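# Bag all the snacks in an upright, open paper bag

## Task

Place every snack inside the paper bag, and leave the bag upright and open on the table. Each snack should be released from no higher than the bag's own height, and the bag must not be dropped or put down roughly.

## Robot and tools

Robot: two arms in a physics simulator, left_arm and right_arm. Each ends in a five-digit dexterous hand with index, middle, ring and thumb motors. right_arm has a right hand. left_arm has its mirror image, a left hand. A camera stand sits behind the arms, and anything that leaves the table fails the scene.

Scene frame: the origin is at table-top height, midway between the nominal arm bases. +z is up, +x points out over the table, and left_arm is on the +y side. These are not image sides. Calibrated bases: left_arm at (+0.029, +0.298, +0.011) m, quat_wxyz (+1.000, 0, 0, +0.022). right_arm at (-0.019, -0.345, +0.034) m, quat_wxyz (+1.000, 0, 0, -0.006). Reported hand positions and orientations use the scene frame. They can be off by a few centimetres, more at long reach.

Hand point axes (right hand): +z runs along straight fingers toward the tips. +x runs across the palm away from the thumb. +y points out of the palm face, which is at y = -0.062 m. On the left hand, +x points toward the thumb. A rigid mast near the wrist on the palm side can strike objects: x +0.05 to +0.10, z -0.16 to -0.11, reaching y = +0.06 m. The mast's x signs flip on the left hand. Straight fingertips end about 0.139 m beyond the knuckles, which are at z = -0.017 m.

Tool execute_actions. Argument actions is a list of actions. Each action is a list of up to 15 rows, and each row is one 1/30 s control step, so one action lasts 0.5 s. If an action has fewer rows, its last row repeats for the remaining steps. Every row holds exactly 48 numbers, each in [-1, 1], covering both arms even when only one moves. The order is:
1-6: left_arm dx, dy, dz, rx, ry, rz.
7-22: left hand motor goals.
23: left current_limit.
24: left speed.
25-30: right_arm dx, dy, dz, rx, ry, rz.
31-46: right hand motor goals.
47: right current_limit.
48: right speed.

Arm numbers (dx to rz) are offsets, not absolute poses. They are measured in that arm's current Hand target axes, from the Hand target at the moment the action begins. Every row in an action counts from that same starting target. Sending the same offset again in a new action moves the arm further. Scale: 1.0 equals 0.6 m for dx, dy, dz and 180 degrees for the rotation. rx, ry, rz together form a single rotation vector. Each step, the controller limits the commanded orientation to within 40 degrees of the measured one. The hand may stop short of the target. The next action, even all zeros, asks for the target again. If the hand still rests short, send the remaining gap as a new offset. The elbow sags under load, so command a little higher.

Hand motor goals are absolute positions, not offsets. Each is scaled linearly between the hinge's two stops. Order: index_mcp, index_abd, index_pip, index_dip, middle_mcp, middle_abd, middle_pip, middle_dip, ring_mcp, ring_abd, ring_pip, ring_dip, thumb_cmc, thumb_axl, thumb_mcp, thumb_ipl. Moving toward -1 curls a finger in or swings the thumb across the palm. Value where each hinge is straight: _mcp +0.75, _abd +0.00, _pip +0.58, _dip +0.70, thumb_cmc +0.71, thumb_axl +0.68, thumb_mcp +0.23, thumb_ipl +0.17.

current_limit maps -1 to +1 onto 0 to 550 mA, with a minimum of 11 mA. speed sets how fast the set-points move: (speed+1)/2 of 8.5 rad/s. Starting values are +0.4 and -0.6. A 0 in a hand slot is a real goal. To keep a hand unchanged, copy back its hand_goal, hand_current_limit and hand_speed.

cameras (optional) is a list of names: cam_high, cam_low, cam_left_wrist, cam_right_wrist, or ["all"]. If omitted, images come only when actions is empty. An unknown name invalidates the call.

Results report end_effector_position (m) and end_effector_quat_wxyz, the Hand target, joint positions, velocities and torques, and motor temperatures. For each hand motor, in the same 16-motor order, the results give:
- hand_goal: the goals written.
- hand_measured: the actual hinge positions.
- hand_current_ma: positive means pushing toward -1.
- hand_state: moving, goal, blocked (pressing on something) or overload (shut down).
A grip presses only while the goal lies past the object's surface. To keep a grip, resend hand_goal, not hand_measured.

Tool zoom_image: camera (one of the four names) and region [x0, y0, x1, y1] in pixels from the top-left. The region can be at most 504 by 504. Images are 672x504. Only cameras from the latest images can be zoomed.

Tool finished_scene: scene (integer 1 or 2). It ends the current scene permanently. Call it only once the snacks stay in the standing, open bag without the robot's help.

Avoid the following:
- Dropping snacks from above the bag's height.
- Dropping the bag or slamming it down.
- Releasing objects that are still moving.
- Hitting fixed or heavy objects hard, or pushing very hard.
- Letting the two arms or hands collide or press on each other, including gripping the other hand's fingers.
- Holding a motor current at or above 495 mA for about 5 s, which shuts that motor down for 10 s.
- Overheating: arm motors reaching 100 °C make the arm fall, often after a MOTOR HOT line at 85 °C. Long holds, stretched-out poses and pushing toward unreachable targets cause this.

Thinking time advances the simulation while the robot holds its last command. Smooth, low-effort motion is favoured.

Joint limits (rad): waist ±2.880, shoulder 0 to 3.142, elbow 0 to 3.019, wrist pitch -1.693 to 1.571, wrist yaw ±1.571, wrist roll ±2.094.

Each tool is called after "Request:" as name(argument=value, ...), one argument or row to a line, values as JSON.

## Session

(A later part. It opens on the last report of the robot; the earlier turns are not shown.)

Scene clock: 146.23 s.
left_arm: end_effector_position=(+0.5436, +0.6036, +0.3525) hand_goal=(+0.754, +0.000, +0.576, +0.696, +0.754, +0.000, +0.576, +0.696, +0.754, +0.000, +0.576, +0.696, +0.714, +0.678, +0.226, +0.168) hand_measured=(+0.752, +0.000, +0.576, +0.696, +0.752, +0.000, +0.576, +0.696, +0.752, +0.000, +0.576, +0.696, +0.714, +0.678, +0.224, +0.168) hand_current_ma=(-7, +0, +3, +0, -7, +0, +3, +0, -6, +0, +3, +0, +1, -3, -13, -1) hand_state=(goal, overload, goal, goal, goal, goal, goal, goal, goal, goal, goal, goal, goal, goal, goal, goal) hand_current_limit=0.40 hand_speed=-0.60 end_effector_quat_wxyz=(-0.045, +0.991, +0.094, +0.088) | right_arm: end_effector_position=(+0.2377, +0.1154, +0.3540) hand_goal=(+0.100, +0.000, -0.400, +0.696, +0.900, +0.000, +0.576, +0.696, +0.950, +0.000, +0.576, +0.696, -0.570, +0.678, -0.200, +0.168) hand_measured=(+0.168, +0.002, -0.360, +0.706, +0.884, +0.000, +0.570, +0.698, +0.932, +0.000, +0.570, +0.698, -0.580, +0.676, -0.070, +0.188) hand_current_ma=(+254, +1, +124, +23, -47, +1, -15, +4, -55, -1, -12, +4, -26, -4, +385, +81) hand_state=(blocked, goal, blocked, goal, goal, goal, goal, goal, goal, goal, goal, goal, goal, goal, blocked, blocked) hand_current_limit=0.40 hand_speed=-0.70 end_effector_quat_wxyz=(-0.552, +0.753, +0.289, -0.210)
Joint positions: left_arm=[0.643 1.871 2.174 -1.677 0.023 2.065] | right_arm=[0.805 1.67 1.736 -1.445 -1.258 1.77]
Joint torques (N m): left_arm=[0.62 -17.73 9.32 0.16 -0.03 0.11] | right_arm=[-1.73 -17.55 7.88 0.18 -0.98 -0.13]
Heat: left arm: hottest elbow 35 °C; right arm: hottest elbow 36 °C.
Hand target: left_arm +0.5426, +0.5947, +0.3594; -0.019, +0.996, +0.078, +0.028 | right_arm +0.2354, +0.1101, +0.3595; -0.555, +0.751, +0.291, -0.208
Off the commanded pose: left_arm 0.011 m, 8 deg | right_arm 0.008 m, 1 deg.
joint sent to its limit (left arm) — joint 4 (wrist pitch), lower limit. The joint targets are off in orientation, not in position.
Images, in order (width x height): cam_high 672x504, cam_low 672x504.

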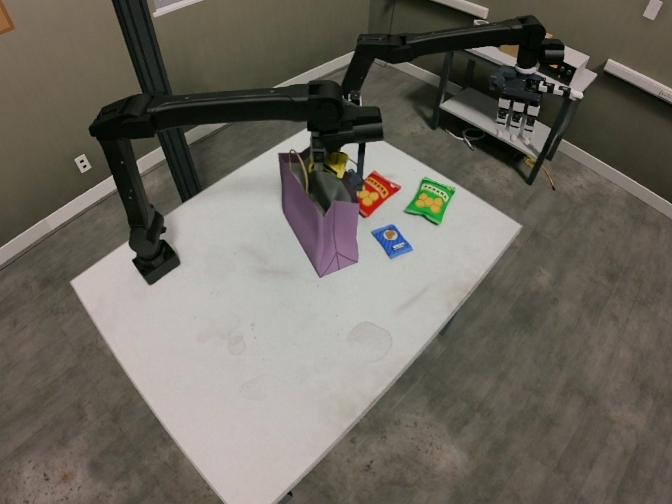

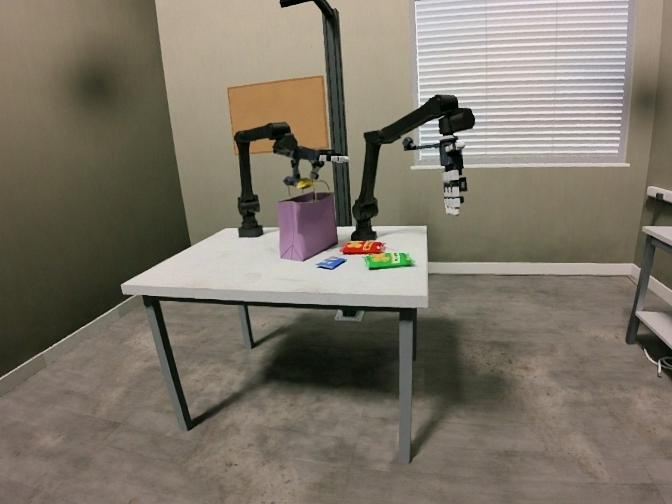

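Request:
execute_actions(
  actions=[
    [[0,0,0,0,0,0,0.754,0,0.576,0.696,0.754,0,0.576,0.696,0.754,0,0.576,0.696,0.714,0.678,0.226,0.168,0.4,-0.6,-0.045,0.008,-0.0285,0,0,0,0.1,0,-0.4,0.696,0.9,0,0.576,0.696,0.95,0,0.576,0.696,-0.571,0.678,-0.2,0.168,0.4,-0.7]],
  ],
  cameras=["cam_high", "cam_low"],
)

Request:
zoom_image(
  camera="cam_low",
  region=[265, 150, 345, 230],
)

Request:
zoom_image(
  camera="cam_high",
  region=[270, 100, 390, 220],
)

Scene clock: 147.73 s.
left_arm: end_effector_position=(+0.5436, +0.6036, +0.3525) hand_goal=(+0.754, +0.000, +0.576, +0.696, +0.754, +0.000, +0.576, +0.696, +0.754, +0.000, +0.576, +0.696, +0.714, +0.678, +0.226, +0.168) hand_measured=(+0.752, +0.000, +0.576, +0.696, +0.752, +0.000, +0.576, +0.696, +0.752, +0.000, +0.576, +0.696, +0.714, +0.678, +0.224, +0.168) hand_current_ma=(-7, +0, +3, +0, -7, +0, +3, +0, -6, +0, +3, +0, +1, -3, -13, -1) hand_state=(goal, overload, goal, goal, goal, goal, goal, goal, goal, goal, goal, goal, goal, goal, goal, goal) hand_current_limit=0.40 hand_speed=-0.60 end_effector_quat_wxyz=(-0.045, +0.991, +0.094, +0.088) | right_arm: end_effector_position=(+0.2286, +0.0826, +0.3543) hand_goal=(+0.100, +0.000, -0.400, +0.696, +0.900, +0.000, +0.576, +0.696, +0.950, +0.000, +0.576, +0.696, -0.570, +0.678, -0.200, +0.168) hand_measured=(+0.168, +0.002, -0.360, +0.706, +0.884, +0.000, +0.570, +0.698, +0.932, +0.000, +0.570, +0.698, -0.580, +0.676, -0.070, +0.188) hand_current_ma=(+254, +1, +124, +23, -47, +1, -15, +4, -55, -1, -12, +4, -26, -4, +385, +81) hand_state=(blocked, goal, blocked, goal, goal, goal, goal, goal, goal, goal, goal, goal, goal, goal, blocked, blocked) hand_current_limit=0.40 hand_speed=-0.70 end_effector_quat_wxyz=(-0.552, +0.754, +0.288, -0.211)
Joint positions: left_arm=[0.643 1.871 2.174 -1.677 0.023 2.065] | right_arm=[0.771 1.61 1.666 -1.536 -1.263 1.665]
Joint torques (N m): left_arm=[0.32 -17.61 9.35 0.17 -0.02 0.1] | right_arm=[-2.14 -16.03 8.1 0.09 -1.03 -0.06]
Heat: left arm: hottest elbow 35 °C; right arm: hottest elbow 36 °C.
Hand target: left_arm +0.5426, +0.5947, +0.3594; -0.019, +0.996, +0.078, +0.028 | right_arm +0.2272, +0.0789, +0.3598; -0.555, +0.751, +0.291, -0.207
Off the commanded pose: left_arm 0.011 m, 8 deg | right_arm 0.007 m, 1 deg.
joint sent to its limit (left arm) — joint 4 (wrist pitch), lower limit. The joint targets are off in orientation, not in position.
Images, in order (width x height): cam_high 672x504, cam_low 672x504.

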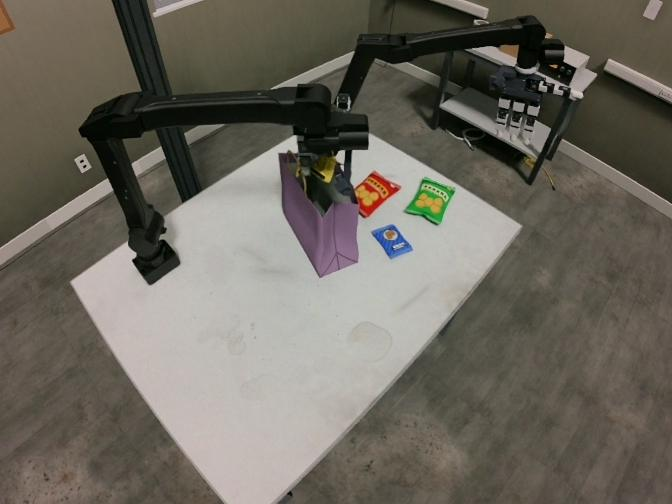

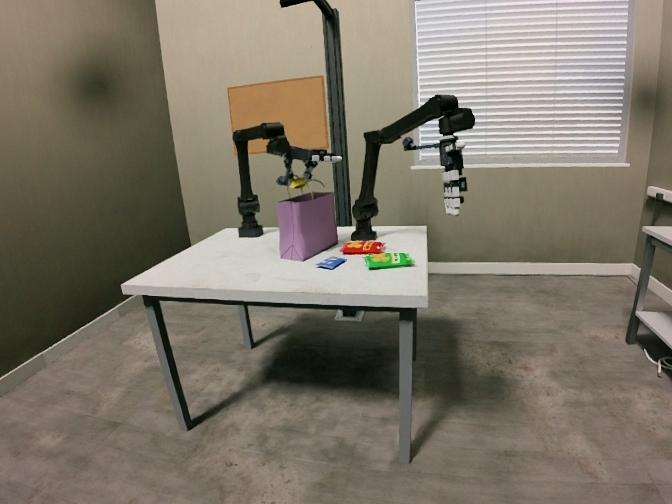

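Scaled by 6.300.

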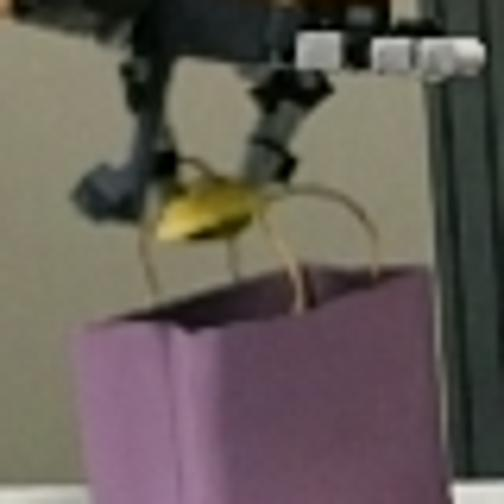

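Scaled by 4.200.

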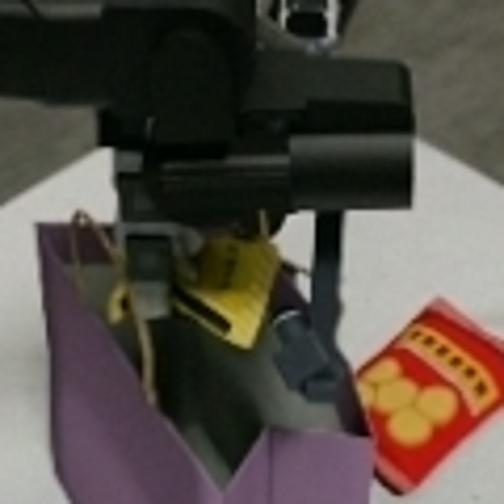

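Request:
execute_actions(
  actions=[
    [[0,0,0,0,0,0,0.754,0,0.576,0.696,0.754,0,0.576,0.696,0.754,0,0.576,0.696,0.714,0.678,0.226,0.168,0.4,-0.6,-0.008,0.006,-0.018,0,-0.042,-0.0137,0.1,0,-0.4,0.696,0.9,0,0.576,0.696,0.95,0,0.576,0.696,-0.571,0.678,-0.2,0.168,0.4,-0.7],[0,0,0,0,0,0,0.754,0,0.576,0.696,0.754,0,0.576,0.696,0.754,0,0.576,0.696,0.714,0.678,0.226,0.168,0.4,-0.6,-0.016,0.012,-0.036,0,-0.084,-0.0275,0.1,0,-0.4,0.696,0.9,0,0.576,0.696,0.95,0,0.576,0.696,-0.571,0.678,-0.2,0.168,0.4,-0.7],[0,0,0,0,0,0,0.754,0,0.576,0.696,0.754,0,0.576,0.696,0.754,0,0.576,0.696,0.714,0.678,0.226,0.168,0.4,-0.6,-0.0243,0.0177,-0.0545,0,-0.1268,-0.0412,0.1,0,-0.4,0.696,0.9,0,0.576,0.696,0.95,0,0.576,0.696,-0.571,0.678,-0.2,0.168,0.4,-0.7]],
  ],
  cameras=["cam_high", "cam_low"],
)

Request:
zoom_image(
  camera="cam_low",
  region=[265, 150, 345, 230],
)

Request:
zoom_image(
  camera="cam_high",
  region=[270, 100, 390, 220],
)

Scene clock: 150.90 s.
left_arm: end_effector_position=(+0.5436, +0.6036, +0.3525) hand_goal=(+0.754, +0.000, +0.576, +0.696, +0.754, +0.000, +0.576, +0.696, +0.754, +0.000, +0.576, +0.696, +0.714, +0.678, +0.226, +0.168) hand_measured=(+0.752, +0.000, +0.576, +0.696, +0.752, +0.000, +0.576, +0.696, +0.752, +0.000, +0.576, +0.696, +0.714, +0.678, +0.224, +0.168) hand_current_ma=(-7, +0, +3, +0, -7, +0, +3, +0, -6, +0, +3, +0, +1, -3, -13, -1) hand_state=(goal, overload, goal, goal, goal, goal, goal, goal, goal, goal, goal, goal, goal, goal, goal, goal) hand_current_limit=0.40 hand_speed=-0.60 end_effector_quat_wxyz=(-0.045, +0.991, +0.094, +0.088) | right_arm: end_effector_position=(+0.2449, +0.0466, +0.3534) hand_goal=(+0.100, +0.000, -0.400, +0.696, +0.900, +0.000, +0.576, +0.696, +0.950, +0.000, +0.576, +0.696, -0.570, +0.678, -0.200, +0.168) hand_measured=(+0.168, +0.002, -0.360, +0.706, +0.884, +0.000, +0.570, +0.698, +0.932, +0.000, +0.570, +0.698, -0.580, +0.676, -0.074, +0.188) hand_current_ma=(+254, +2, +124, +23, -47, +1, -15, +4, -55, -1, -12, +4, -26, -4, +385, +81) hand_state=(blocked, goal, blocked, goal, goal, goal, goal, goal, goal, goal, goal, goal, goal, goal, blocked, blocked) hand_current_limit=0.40 hand_speed=-0.70 end_effector_quat_wxyz=(-0.526, +0.758, +0.352, -0.159)
Joint positions: left_arm=[0.643 1.871 2.174 -1.677 0.023 2.065] | right_arm=[0.724 1.574 1.661 -1.696 -1.163 1.388]
Joint torques (N m): left_arm=[0.44 -17.55 9.33 0.17 -0.04 0.1] | right_arm=[-0.91 -15.85 7.75 -0.08 -0.75 -0.12]
Heat: left arm: hottest elbow 35 °C; right arm: hottest elbow 36 °C.
Hand target: left_arm +0.5426, +0.5947, +0.3594; -0.019, +0.996, +0.078, +0.028 | right_arm +0.2392, +0.0436, +0.3592; -0.498, +0.675, +0.443, -0.316
Off the commanded pose: left_arm 0.011 m, 8 deg | right_arm 0.009 m, 23 deg.
joint sent to its limit (left arm) — joint 4 (wrist pitch), lower limit. The joint targets are off in orientation, not in position.
joint sent to its limit (right arm) — joint 4 (wrist pitch), lower limit. The joint targets are off in orientation, not in position.
Images, in order (width x height): cam_high 672x504, cam_low 672x504.

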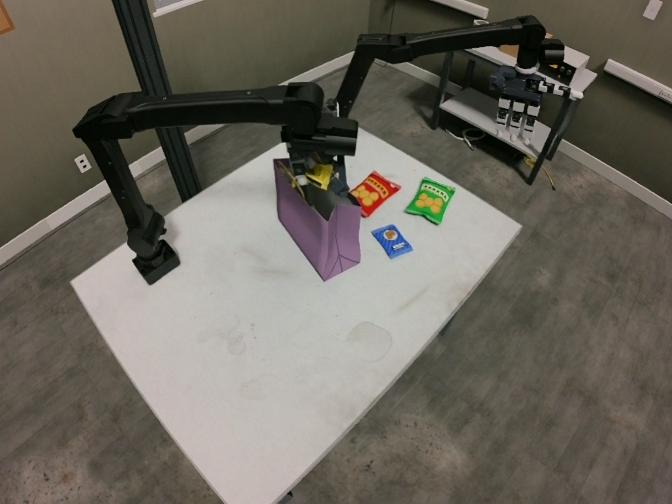

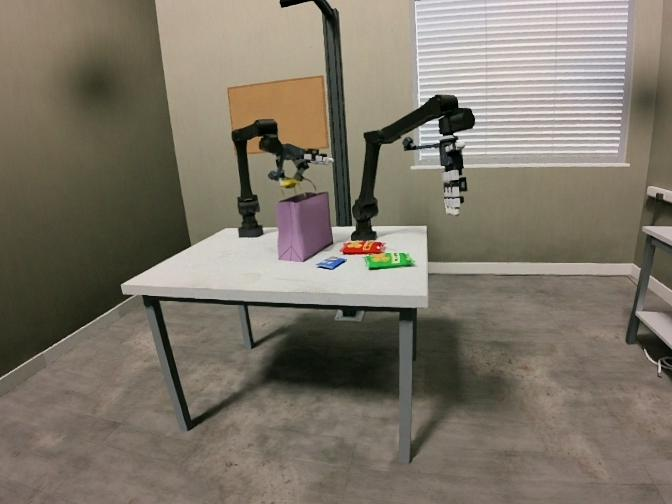

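Scaled by 6.300.

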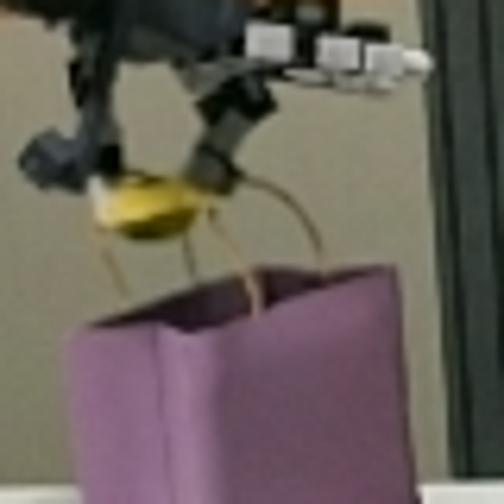

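Scaled by 4.200.

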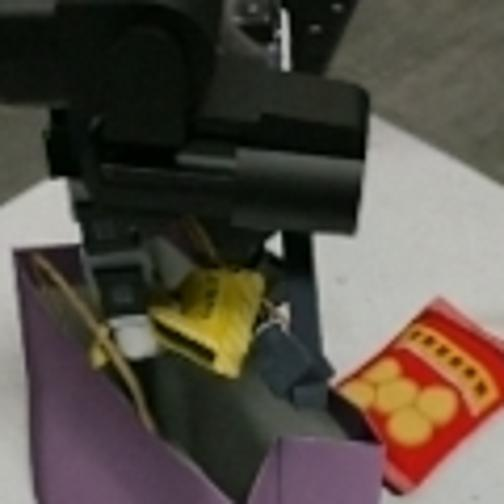

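Request:
zoom_image(
  camera="cam_high",
  region=[265, 140, 375, 290],
)

Request:
zoom_image(
  camera="cam_low",
  region=[265, 160, 355, 270],
)

Scaled by 3.360.

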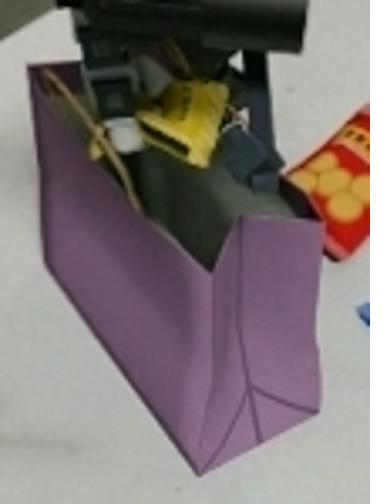

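Scaled by 4.582.

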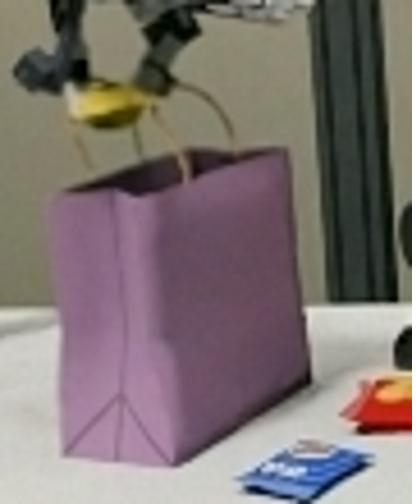

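Request:
execute_actions(
  actions=[
    [[0,0,0,0,0,0,0.754,0,0.576,0.696,0.754,0,0.576,0.696,0.754,0,0.576,0.696,0.714,0.678,0.226,0.168,0.4,-0.6,0.0485,-0.0024,0.0098,-0.0405,0.1217,0.0072,0.1,0,-0.4,0.696,0.9,0,0.576,0.696,0.95,0,0.576,0.696,-0.571,0.678,-0.2,0.168,0.4,-0.7]],
  ],
  cameras=["cam_high", "cam_low"],
)

Request:
zoom_image(
  camera="cam_low",
  region=[265, 150, 345, 230],
)

Request:
zoom_image(
  camera="cam_high",
  region=[265, 140, 375, 290],
)

Scene clock: 155.30 s.
left_arm: end_effector_position=(+0.5436, +0.6036, +0.3525) hand_goal=(+0.754, +0.000, +0.576, +0.696, +0.754, +0.000, +0.576, +0.696, +0.754, +0.000, +0.576, +0.696, +0.714, +0.678, +0.226, +0.168) hand_measured=(+0.752, +0.000, +0.576, +0.696, +0.752, +0.000, +0.576, +0.696, +0.752, +0.000, +0.576, +0.696, +0.714, +0.678, +0.224, +0.168) hand_current_ma=(-7, +0, +3, +0, -7, +0, +3, +0, -6, +0, +3, +0, +1, -3, -13, -1) hand_state=(goal, overload, goal, goal, goal, goal, goal, goal, goal, goal, goal, goal, goal, goal, goal, goal) hand_current_limit=0.40 hand_speed=-0.60 end_effector_quat_wxyz=(-0.045, +0.991, +0.094, +0.088) | right_arm: end_effector_position=(+0.2385, +0.0638, +0.3395) hand_goal=(+0.100, +0.000, -0.400, +0.696, +0.900, +0.000, +0.576, +0.696, +0.950, +0.000, +0.576, +0.696, -0.570, +0.678, -0.200, +0.168) hand_measured=(+0.168, +0.002, -0.360, +0.706, +0.884, +0.000, +0.570, +0.698, +0.932, +0.000, +0.570, +0.698, -0.580, +0.676, -0.094, +0.188) hand_current_ma=(+254, +2, +123, +23, -47, +1, -15, +4, -55, -1, -12, +4, -26, -4, +385, +81) hand_state=(blocked, goal, blocked, goal, goal, goal, goal, goal, goal, goal, goal, goal, goal, goal, blocked, blocked) hand_current_limit=0.40 hand_speed=-0.70 end_effector_quat_wxyz=(-0.519, +0.764, +0.339, -0.181)
Joint positions: left_arm=[0.643 1.871 2.174 -1.677 0.023 2.065] | right_arm=[0.76 1.605 1.661 -1.638 -1.163 1.475]
Joint torques (N m): left_arm=[0.5 -17.49 9.33 0.16 -0.03 0.1] | right_arm=[-0.97 -15.03 11.74 0.72 -0.85 0.14]
Heat: left arm: hottest elbow 35 °C; right arm: hottest elbow 36 °C.
Hand target: left_arm +0.5426, +0.5947, +0.3594; -0.019, +0.996, +0.078, +0.028 | right_arm +0.2456, +0.0726, +0.3592; -0.526, +0.758, +0.351, -0.159
Off the commanded pose: left_arm 0.011 m, 8 deg | right_arm 0.023 m, 3 deg.
joint sent to its limit (left arm) — joint 4 (wrist pitch), lower limit. The joint targets are off in orientation, not in position.
Images, in order (width x height): cam_high 672x504, cam_low 672x504.

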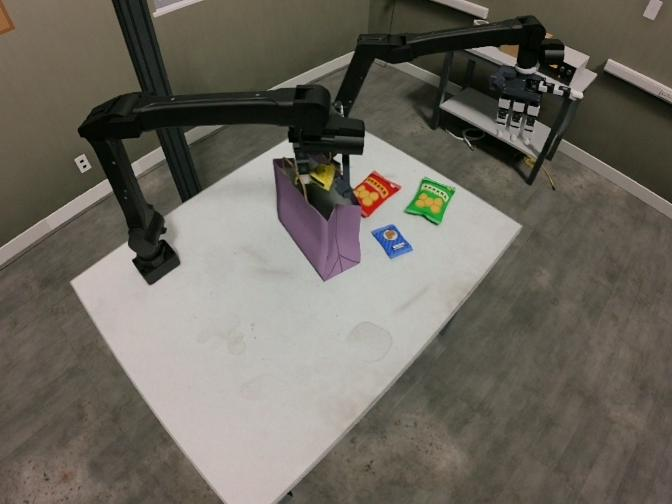

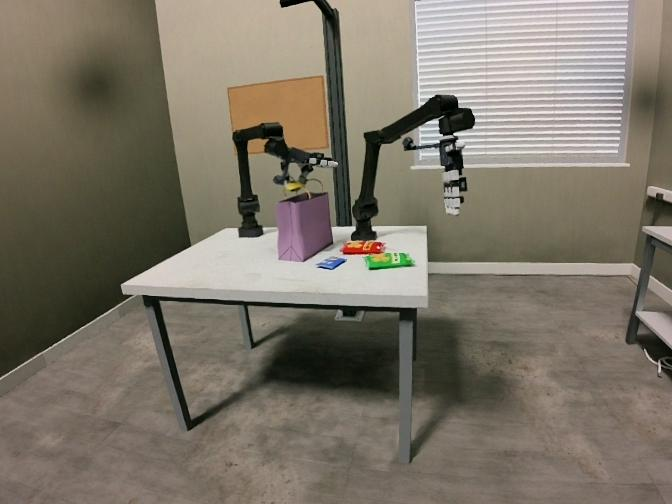

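Scaled by 6.300.

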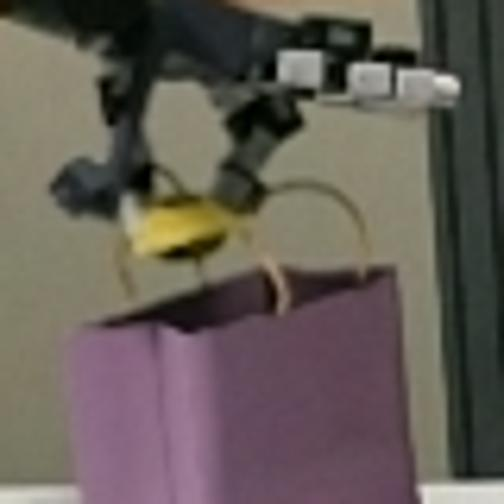

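Scaled by 3.360.

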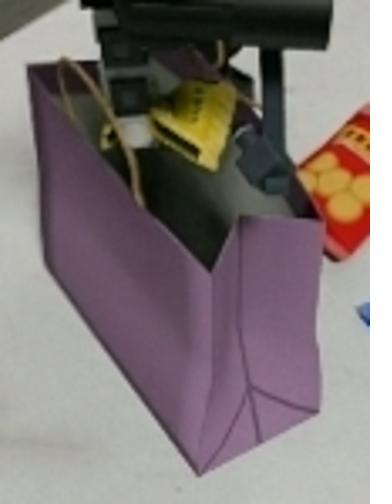

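Request:
execute_actions(
  actions=[
    [[0,0,0,0,0,0,0.754,0,0.576,0.696,0.754,0,0.576,0.696,0.754,0,0.576,0.696,0.714,0.678,0.226,0.168,0.4,-0.6,0.005,0.035,0.026,0,0,0,0.1,0,-0.4,0.696,0.95,0,0.576,0.696,0.95,0,0.576,0.696,-0.571,0.678,-0.2,0.168,0.4,-0.7],[0,0,0,0,0,0,0.754,0,0.576,0.696,0.754,0,0.576,0.696,0.754,0,0.576,0.696,0.714,0.678,0.226,0.168,0.4,-0.6,0.0077,0.0663,0.0423,0,0,0,0.1,0,-0.4,0.696,0.95,0,0.576,0.696,0.95,0,0.576,0.696,-0.571,0.678,-0.2,0.168,0.4,-0.7]],
  ],
  cameras=["cam_high", "cam_low"],
)

Request:
zoom_image(
  camera="cam_low",
  region=[265, 150, 345, 230],
)

Request:
zoom_image(
  camera="cam_high",
  region=[265, 140, 375, 290],
)

Scene clock: 158.00 s.
left_arm: end_effector_position=(+0.5436, +0.6036, +0.3525) hand_goal=(+0.754, +0.000, +0.576, +0.696, +0.754, +0.000, +0.576, +0.696, +0.754, +0.000, +0.576, +0.696, +0.714, +0.678, +0.226, +0.168) hand_measured=(+0.752, +0.000, +0.576, +0.696, +0.752, +0.000, +0.576, +0.696, +0.752, +0.000, +0.576, +0.696, +0.714, +0.678, +0.224, +0.168) hand_current_ma=(-7, +0, +3, +0, -7, +0, +3, +0, -6, +0, +3, +0, +1, -3, -13, -1) hand_state=(goal, overload, goal, goal, goal, goal, goal, goal, goal, goal, goal, goal, goal, goal, goal, goal) hand_current_limit=0.40 hand_speed=-0.60 end_effector_quat_wxyz=(-0.045, +0.991, +0.094, +0.088) | right_arm: end_effector_position=(+0.2508, +0.0832, +0.3159) hand_goal=(+0.100, +0.000, -0.400, +0.696, +0.950, +0.000, +0.576, +0.696, +0.950, +0.000, +0.576, +0.696, -0.570, +0.678, -0.200, +0.168) hand_measured=(+0.168, +0.002, -0.360, +0.706, +0.932, +0.000, +0.570, +0.698, +0.932, +0.000, +0.570, +0.698, -0.580, +0.676, -0.096, +0.188) hand_current_ma=(+254, +2, +123, +23, -53, +1, -15, +4, -55, -1, -12, +4, -26, -4, +385, +81) hand_state=(blocked, goal, blocked, goal, goal, goal, goal, goal, goal, goal, goal, goal, goal, goal, blocked, blocked) hand_current_limit=0.40 hand_speed=-0.70 end_effector_quat_wxyz=(-0.527, +0.758, +0.351, -0.157)
Joint positions: left_arm=[0.643 1.871 2.174 -1.677 0.023 2.065] | right_arm=[0.772 1.621 1.618 -1.486 -1.163 1.516]
Joint torques (N m): left_arm=[0.56 -17.38 9.32 0.16 -0.02 0.1] | right_arm=[-0.67 -15.74 7.82 1.07 -0.77 0.15]
Heat: left arm: hottest elbow 35 °C; right arm: hottest elbow 36 °C.
Hand target: left_arm +0.5426, +0.5947, +0.3594; -0.019, +0.996, +0.078, +0.028 | right_arm +0.2479, +0.0854, +0.3137; -0.526, +0.758, +0.352, -0.159
Off the commanded pose: left_arm 0.011 m, 8 deg | right_arm 0.004 m, 0 deg.
joint sent to its limit (left arm) — joint 4 (wrist pitch), lower limit. The joint targets are off in orientation, not in position.
Images, in order (width x height): cam_high 672x504, cam_low 672x504.

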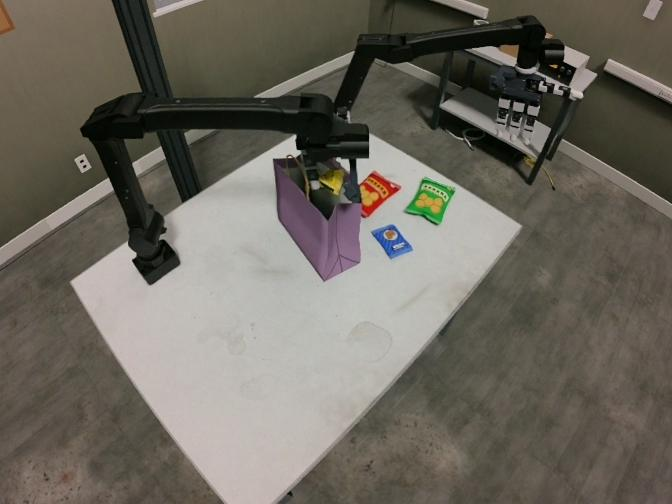

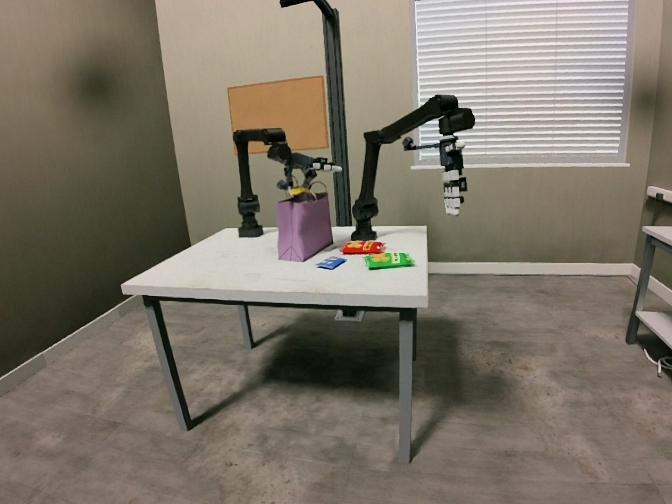

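Scaled by 6.300.

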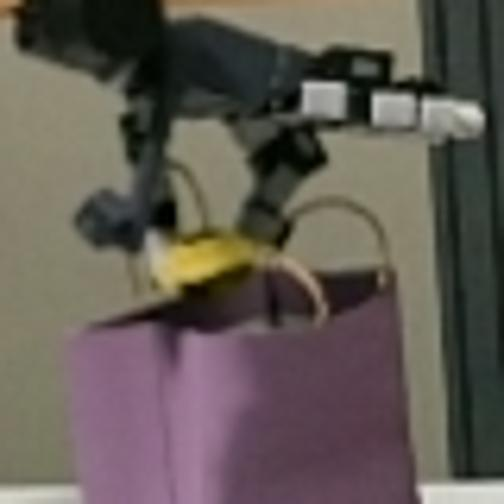

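Scaled by 3.360.

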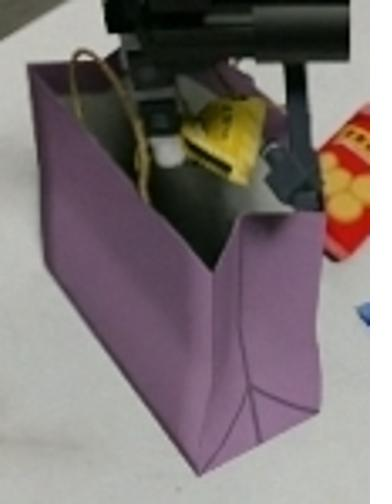

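Request:
execute_actions(
  actions=[
    [[0,0,0,0,0,0,0.754,0,0.576,0.696,0.754,0,0.576,0.696,0.754,0,0.576,0.696,0.714,0.678,0.226,0.168,0.4,-0.6,0,0.035,0.015,0,0,0,0.1,0,-0.4,0.696,0.95,0,0.576,0.696,0.95,0,0.576,0.696,-0.571,0.678,-0.2,0.168,0.4,-0.7],[0,0,0,0,0,0,0.754,0,0.576,0.696,0.754,0,0.576,0.696,0.754,0,0.576,0.696,0.714,0.678,0.226,0.168,0.4,-0.6,0,0.068,0.0297,0,0,0,0.1,0,-0.4,0.696,0.95,0,0.576,0.696,0.95,0,0.576,0.696,-0.571,0.678,-0.2,0.168,0.4,-0.7]],
  ],
  cameras=["cam_high", "cam_low"],
)

Request:
zoom_image(
  camera="cam_low",
  region=[265, 150, 345, 230],
)

Request:
zoom_image(
  camera="cam_high",
  region=[265, 140, 375, 290],
)

Scene clock: 159.70 s.
left_arm: end_effector_position=(+0.5436, +0.6036, +0.3525) hand_goal=(+0.754, +0.000, +0.576, +0.696, +0.754, +0.000, +0.576, +0.696, +0.754, +0.000, +0.576, +0.696, +0.714, +0.678, +0.226, +0.168) hand_measured=(+0.752, +0.000, +0.576, +0.696, +0.752, +0.000, +0.576, +0.696, +0.752, +0.000, +0.576, +0.696, +0.714, +0.678, +0.224, +0.168) hand_current_ma=(-7, +0, +3, +0, -7, +0, +3, +0, -6, +0, +3, +0, +1, -3, -13, -1) hand_state=(goal, overload, goal, goal, goal, goal, goal, goal, goal, goal, goal, goal, goal, goal, goal, goal) hand_current_limit=0.40 hand_speed=-0.60 end_effector_quat_wxyz=(-0.045, +0.991, +0.094, +0.088) | right_arm: end_effector_position=(+0.2553, +0.0875, +0.2676) hand_goal=(+0.100, +0.000, -0.400, +0.696, +0.950, +0.000, +0.576, +0.696, +0.950, +0.000, +0.576, +0.696, -0.570, +0.678, -0.200, +0.168) hand_measured=(+0.168, +0.002, -0.360, +0.706, +0.934, +0.000, +0.570, +0.698, +0.932, +0.000, +0.570, +0.698, -0.580, +0.676, -0.096, +0.188) hand_current_ma=(+254, +2, +123, +23, -47, +1, -15, +4, -53, -1, -12, +4, -26, -5, +385, +81) hand_state=(blocked, goal, blocked, goal, goal, goal, goal, goal, goal, goal, goal, goal, goal, goal, blocked, blocked) hand_current_limit=0.40 hand_speed=-0.70 end_effector_quat_wxyz=(-0.525, +0.759, +0.349, -0.160)
Joint positions: left_arm=[0.643 1.871 2.174 -1.677 0.023 2.065] | right_arm=[0.772 1.65 1.528 -1.374 -1.162 1.517]
Joint torques (N m): left_arm=[0.32 -17.49 9.33 0.17 -0.04 0.09] | right_arm=[-0.67 -15.44 7.98 0.75 -0.78 0.14]
Heat: left arm: hottest elbow 35 °C; right arm: hottest elbow 36 °C.
Hand target: left_arm +0.5426, +0.5947, +0.3594; -0.019, +0.996, +0.078, +0.028 | right_arm +0.2519, +0.0895, +0.2693; -0.526, +0.758, +0.351, -0.159
Off the commanded pose: left_arm 0.011 m, 8 deg | right_arm 0.004 m, 0 deg.
joint sent to its limit (left arm) — joint 4 (wrist pitch), lower limit. The joint targets are off in orientation, not in position.
Images, in order (width x height): cam_high 672x504, cam_low 672x504.

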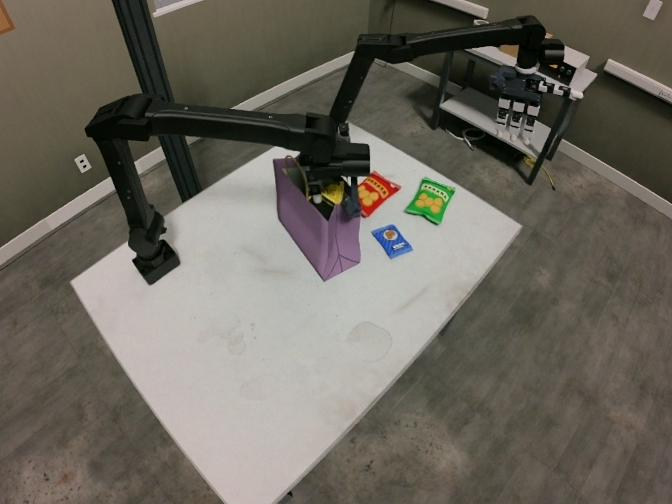

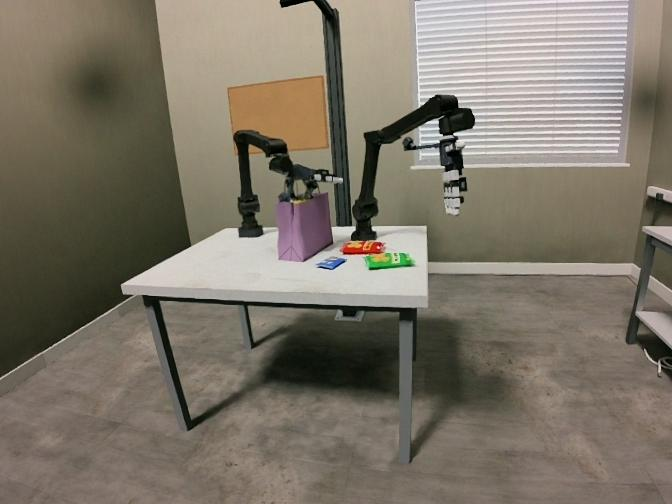

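Scaled by 6.300.

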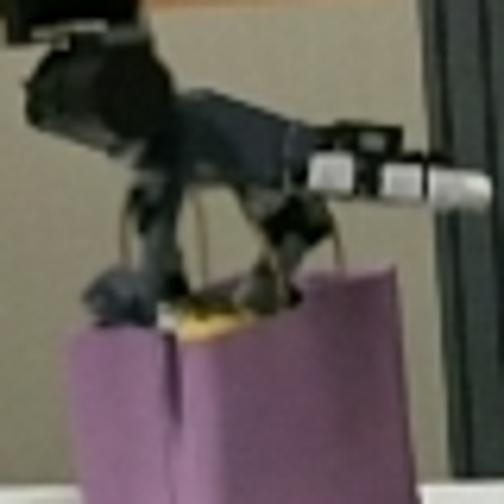

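Scaled by 3.360.

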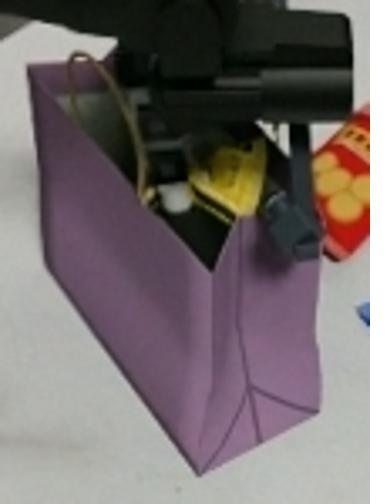

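Request:
execute_actions(
  actions=[
    [[0,0,0,0,0,0,0.754,0,0.576,0.696,0.754,0,0.576,0.696,0.754,0,0.576,0.696,0.714,0.678,0.226,0.168,0.4,-0.6,0,0,0,0,0,0,0.15,0,-0.1,0.696,0.95,0,0.576,0.696,0.95,0,0.576,0.696,-0.571,0.678,0.1,0.168,0.4,-0.7]],
    [[0,0,0,0,0,0,0.754,0,0.576,0.696,0.754,0,0.576,0.696,0.754,0,0.576,0.696,0.714,0.678,0.226,0.168,0.4,-0.6,0,0,0,0,0,0,0.2,0,0.1,0.696,0.95,0,0.576,0.696,0.95,0,0.576,0.696,-0.571,0.678,0.3,0.168,0.4,-0.7]],
  ],
  cameras=["cam_high", "cam_low", "cam_right_wrist"],
)

Request:
zoom_image(
  camera="cam_high",
  region=[265, 140, 375, 290],
)

Scene clock: 161.60 s.
left_arm: end_effector_position=(+0.5436, +0.6036, +0.3525) hand_goal=(+0.754, +0.000, +0.576, +0.696, +0.754, +0.000, +0.576, +0.696, +0.754, +0.000, +0.576, +0.696, +0.714, +0.678, +0.226, +0.168) hand_measured=(+0.752, +0.000, +0.576, +0.696, +0.752, +0.000, +0.576, +0.696, +0.752, +0.000, +0.576, +0.696, +0.714, +0.678, +0.224, +0.168) hand_current_ma=(-7, +0, +3, +0, -7, +0, +3, +0, -6, +0, +3, +0, +1, -3, -13, -1) hand_state=(goal, overload, goal, goal, goal, goal, goal, goal, goal, goal, goal, goal, goal, goal, goal, goal) hand_current_limit=0.40 hand_speed=-0.60 end_effector_quat_wxyz=(-0.045, +0.991, +0.094, +0.088) | right_arm: end_effector_position=(+0.2552, +0.0874, +0.2676) hand_goal=(+0.200, +0.000, +0.100, +0.696, +0.950, +0.000, +0.576, +0.696, +0.950, +0.000, +0.576, +0.696, -0.570, +0.678, +0.300, +0.168) hand_measured=(+0.190, +0.002, +0.098, +0.700, +0.934, +0.000, +0.570, +0.698, +0.932, +0.000, +0.570, +0.698, -0.572, +0.676, +0.292, +0.170) hand_current_ma=(-24, +2, -4, +6, -47, +1, -15, +4, -53, -1, -12, +4, -4, -5, -22, +3) hand_state=(goal, goal, goal, goal, goal, goal, goal, goal, goal, goal, goal, goal, goal, goal, goal, goal) hand_current_limit=0.40 hand_speed=-0.70 end_effector_quat_wxyz=(-0.525, +0.759, +0.349, -0.160)
Joint positions: left_arm=[0.643 1.871 2.174 -1.677 0.023 2.065] | right_arm=[0.772 1.65 1.528 -1.374 -1.162 1.518]
Joint torques (N m): left_arm=[0.44 -17.49 9.31 0.13 -0.02 0.11] | right_arm=[-0.91 -15.68 7.83 0.94 -0.86 0.12]
Heat: left arm: hottest elbow 35 °C; right arm: hottest elbow 35 °C.
Hand target: left_arm +0.5426, +0.5947, +0.3594; -0.019, +0.996, +0.078, +0.028 | right_arm +0.2519, +0.0894, +0.2693; -0.526, +0.758, +0.351, -0.159
Off the commanded pose: left_arm 0.011 m, 8 deg | right_arm 0.004 m, 0 deg.
joint sent to its limit (left arm) — joint 4 (wrist pitch), lower limit. The joint targets are off in orientation, not in position.
Images, in order (width x height): cam_high 672x504, cam_low 672x504, cam_right_wrist 672x504.

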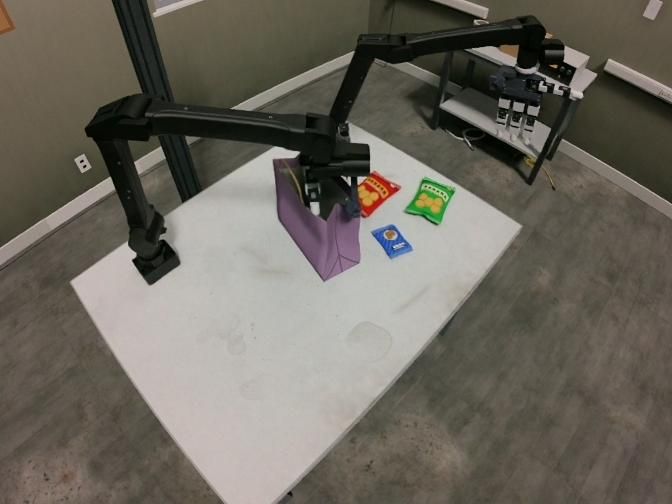

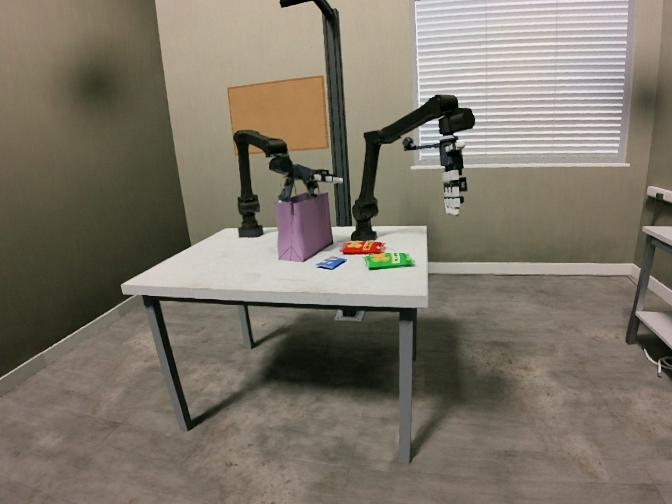

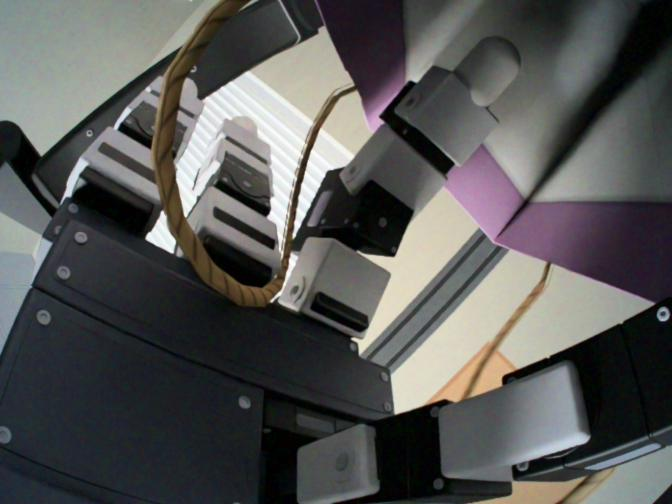

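Scaled by 3.360.

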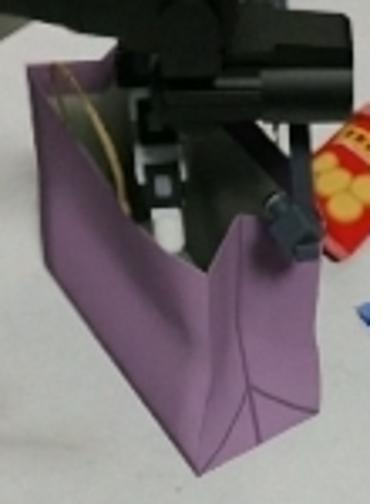

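Request:
execute_actions(
  actions=[
    [[0,0,0,0,0,0,0.754,0,0.576,0.696,0.754,0,0.576,0.696,0.754,0,0.576,0.696,0.714,0.678,0.226,0.168,0.4,-0.6,0,-0.0909,-0.0396,0,0,0,0.2,0,0.1,0.696,0.95,0,0.576,0.696,0.95,0,0.576,0.696,-0.571,0.678,0.3,0.168,0.4,-0.7]],
    [[0,0,0,0,0,0,0.754,0,0.576,0.696,0.754,0,0.576,0.696,0.754,0,0.576,0.696,0.714,0.678,0.226,0.168,0.4,-0.6,0,-0.0909,-0.0396,0,0,0,0.2,0,0.1,0.696,0.95,0,0.576,0.696,0.95,0,0.576,0.696,-0.571,0.678,0.3,0.168,0.4,-0.7]],
  ],
  cameras=["cam_high", "cam_low", "cam_right_wrist"],
)

Request:
zoom_image(
  camera="cam_high",
  region=[265, 100, 375, 250],
)

Request:
zoom_image(
  camera="cam_low",
  region=[265, 150, 345, 270],
)

Scene clock: 163.70 s.
left_arm: end_effector_position=(+0.5436, +0.6036, +0.3525) hand_goal=(+0.754, +0.000, +0.576, +0.696, +0.754, +0.000, +0.576, +0.696, +0.754, +0.000, +0.576, +0.696, +0.714, +0.678, +0.226, +0.168) hand_measured=(+0.752, +0.000, +0.576, +0.696, +0.752, +0.000, +0.576, +0.696, +0.752, +0.000, +0.576, +0.696, +0.714, +0.678, +0.224, +0.168) hand_current_ma=(-7, +0, +3, +0, -7, +0, +3, +0, -6, +0, +3, +0, +1, -3, -13, -1) hand_state=(goal, overload, goal, goal, goal, goal, goal, goal, goal, goal, goal, goal, goal, goal, goal, goal) hand_current_limit=0.40 hand_speed=-0.60 end_effector_quat_wxyz=(-0.045, +0.991, +0.094, +0.088) | right_arm: end_effector_position=(+0.2343, +0.0677, +0.3637) hand_goal=(+0.200, +0.000, +0.100, +0.696, +0.950, +0.000, +0.576, +0.696, +0.950, +0.000, +0.576, +0.696, -0.570, +0.678, +0.300, +0.168) hand_measured=(+0.190, +0.002, +0.098, +0.700, +0.934, +0.000, +0.570, +0.698, +0.932, +0.000, +0.570, +0.698, -0.572, +0.676, +0.294, +0.170) hand_current_ma=(-24, +2, -4, +6, -47, +1, -15, +4, -53, -1, -12, +3, -4, -5, -17, +3) hand_state=(goal, goal, goal, goal, goal, goal, goal, goal, goal, goal, goal, goal, goal, goal, goal, goal) hand_current_limit=0.40 hand_speed=-0.70 end_effector_quat_wxyz=(-0.519, +0.767, +0.333, -0.178)
Joint positions: left_arm=[0.643 1.871 2.174 -1.677 0.023 2.065] | right_arm=[0.772 1.596 1.713 -1.644 -1.161 1.54]
Joint torques (N m): left_arm=[0.26 -17.49 9.35 0.13 -0.02 0.1] | right_arm=[-0.85 -14.27 13.38 -0.02 -0.86 -0.03]
Heat: left arm: hottest elbow 35 °C; right arm: hottest elbow 36 °C.
Hand target: left_arm +0.5426, +0.5947, +0.3594; -0.019, +0.996, +0.078, +0.028 | right_arm +0.2411, +0.0785, +0.3875; -0.526, +0.758, +0.352, -0.159
Off the commanded pose: left_arm 0.011 m, 8 deg | right_arm 0.027 m, 3 deg.
joint sent to its limit (left arm) — joint 4 (wrist pitch), lower limit. The joint targets are off in orientation, not in position.
Images, in order (width x height): cam_high 672x504, cam_low 672x504, cam_right_wrist 672x504.

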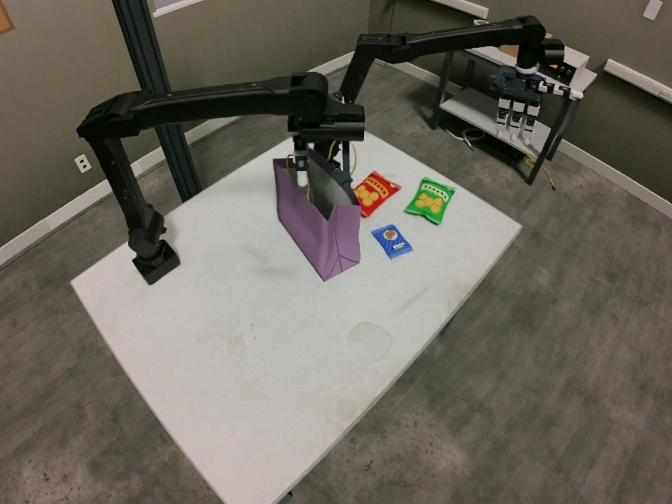

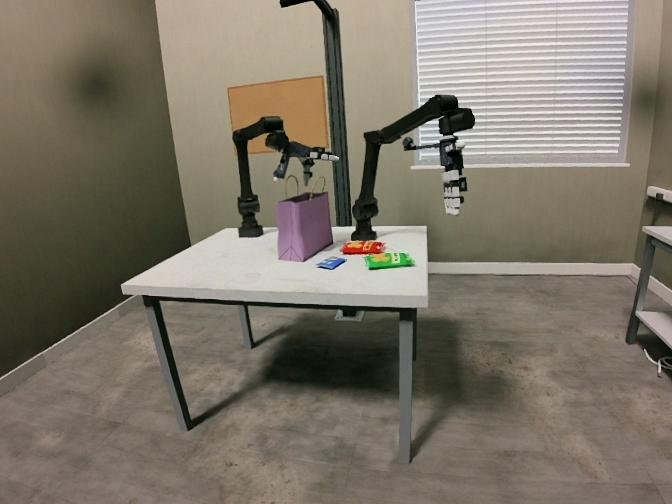

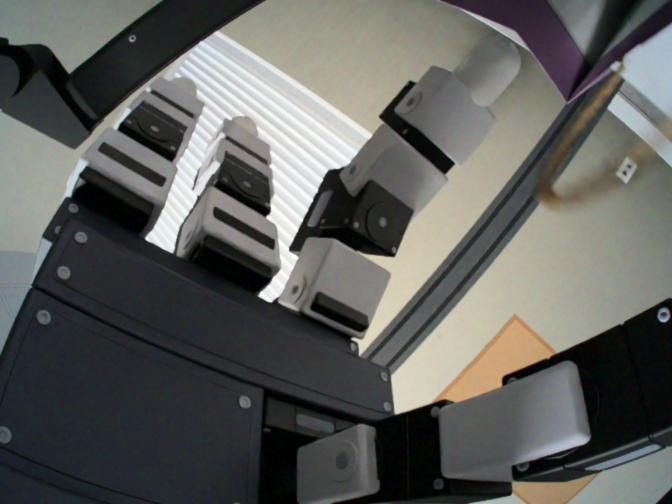

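Scaled by 3.360.

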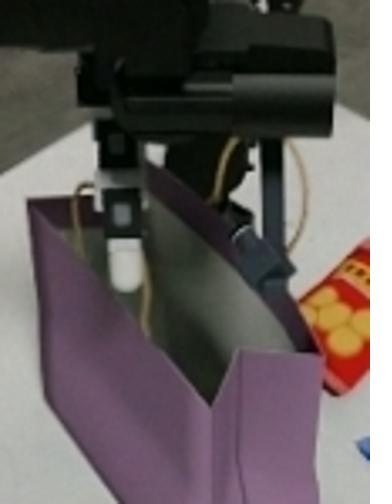

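Scaled by 4.200.

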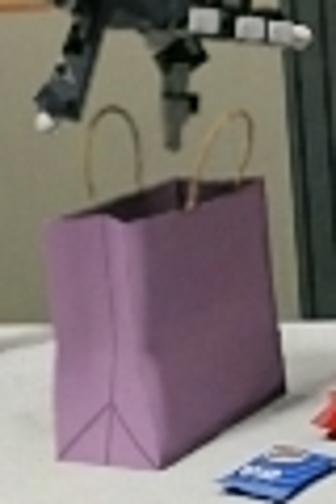

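Request:
execute_actions(
  actions=[
    [[0,0,0,0,0,0,0.754,0,0.576,0.696,0.754,0,0.576,0.696,0.754,0,0.576,0.696,0.714,0.678,0.226,0.168,0.4,-0.6,0,-0.1136,-0.0495,0,0,0,0.5,0,0.4,0.696,0.95,0,0.576,0.696,0.95,0,0.576,0.696,-0.571,0.678,0.3,0.168,0.4,-0.7]],
  ],
  cameras=["cam_high"],
)

Scene clock: 167.13 s.
left_arm: end_effector_position=(+0.5436, +0.6036, +0.3525) hand_goal=(+0.754, +0.000, +0.576, +0.696, +0.754, +0.000, +0.576, +0.696, +0.754, +0.000, +0.576, +0.696, +0.714, +0.678, +0.226, +0.168) hand_measured=(+0.752, +0.000, +0.576, +0.696, +0.752, +0.000, +0.576, +0.696, +0.752, +0.000, +0.576, +0.696, +0.714, +0.678, +0.224, +0.168) hand_current_ma=(-7, +0, +3, +0, -7, +0, +3, +0, -6, +0, +3, +0, +1, -3, -13, -1) hand_state=(goal, overload, goal, goal, goal, goal, goal, goal, goal, goal, goal, goal, goal, goal, goal, goal) hand_current_limit=0.40 hand_speed=-0.60 end_effector_quat_wxyz=(-0.045, +0.991, +0.094, +0.088) | right_arm: end_effector_position=(+0.2319, +0.0662, +0.4388) hand_goal=(+0.500, +0.000, +0.400, +0.696, +0.950, +0.000, +0.576, +0.696, +0.950, +0.000, +0.576, +0.696, -0.570, +0.678, +0.300, +0.168) hand_measured=(+0.484, +0.002, +0.396, +0.698, +0.934, +0.000, +0.570, +0.698, +0.932, +0.000, +0.570, +0.698, -0.572, +0.676, +0.294, +0.170) hand_current_ma=(-45, +2, -9, +5, -47, +1, -15, +4, -53, -1, -12, +3, -3, -5, -17, +3) hand_state=(goal, goal, goal, goal, goal, goal, goal, goal, goal, goal, goal, goal, goal, goal, goal, goal) hand_current_limit=0.40 hand_speed=-0.70 end_effector_quat_wxyz=(-0.530, +0.768, +0.327, -0.150)
Joint positions: left_arm=[0.643 1.871 2.174 -1.677 0.023 2.065] | right_arm=[0.772 1.571 1.881 -1.696 -1.158 1.646]
Joint torques (N m): left_arm=[0.44 -17.38 9.33 0.12 -0.03 0.09] | right_arm=[-1.38 -13.74 12.92 0.24 -0.76 0.13]
Heat: left arm: hottest elbow 35 °C; right arm: hottest elbow 36 °C.
Hand target: left_arm +0.5426, +0.5947, +0.3594; -0.019, +0.996, +0.078, +0.028 | right_arm +0.2343, +0.0718, +0.4612; -0.526, +0.758, +0.352, -0.159
Off the commanded pose: left_arm 0.011 m, 8 deg | right_arm 0.023 m, 3 deg.
joint sent to its limit (left arm) — joint 4 (wrist pitch), lower limit. The joint targets are off in orientation, not in position.
joint sent to its limit (right arm) — joint 4 (wrist pitch), lower limit. The joint targets are off in orientation, not in position.
Images, in order (width x height): cam_high 672x504.

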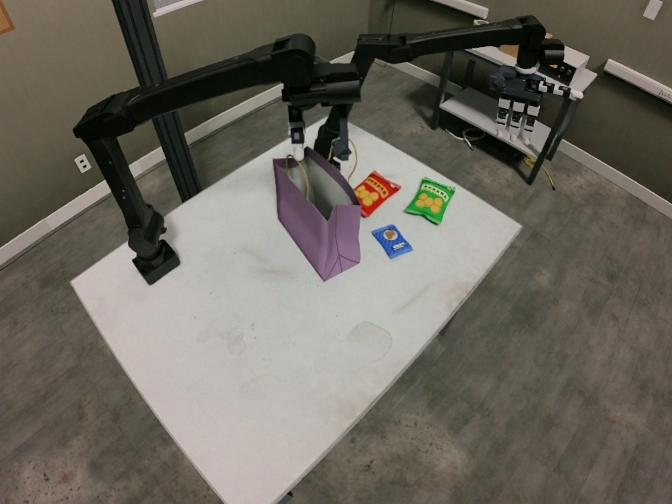

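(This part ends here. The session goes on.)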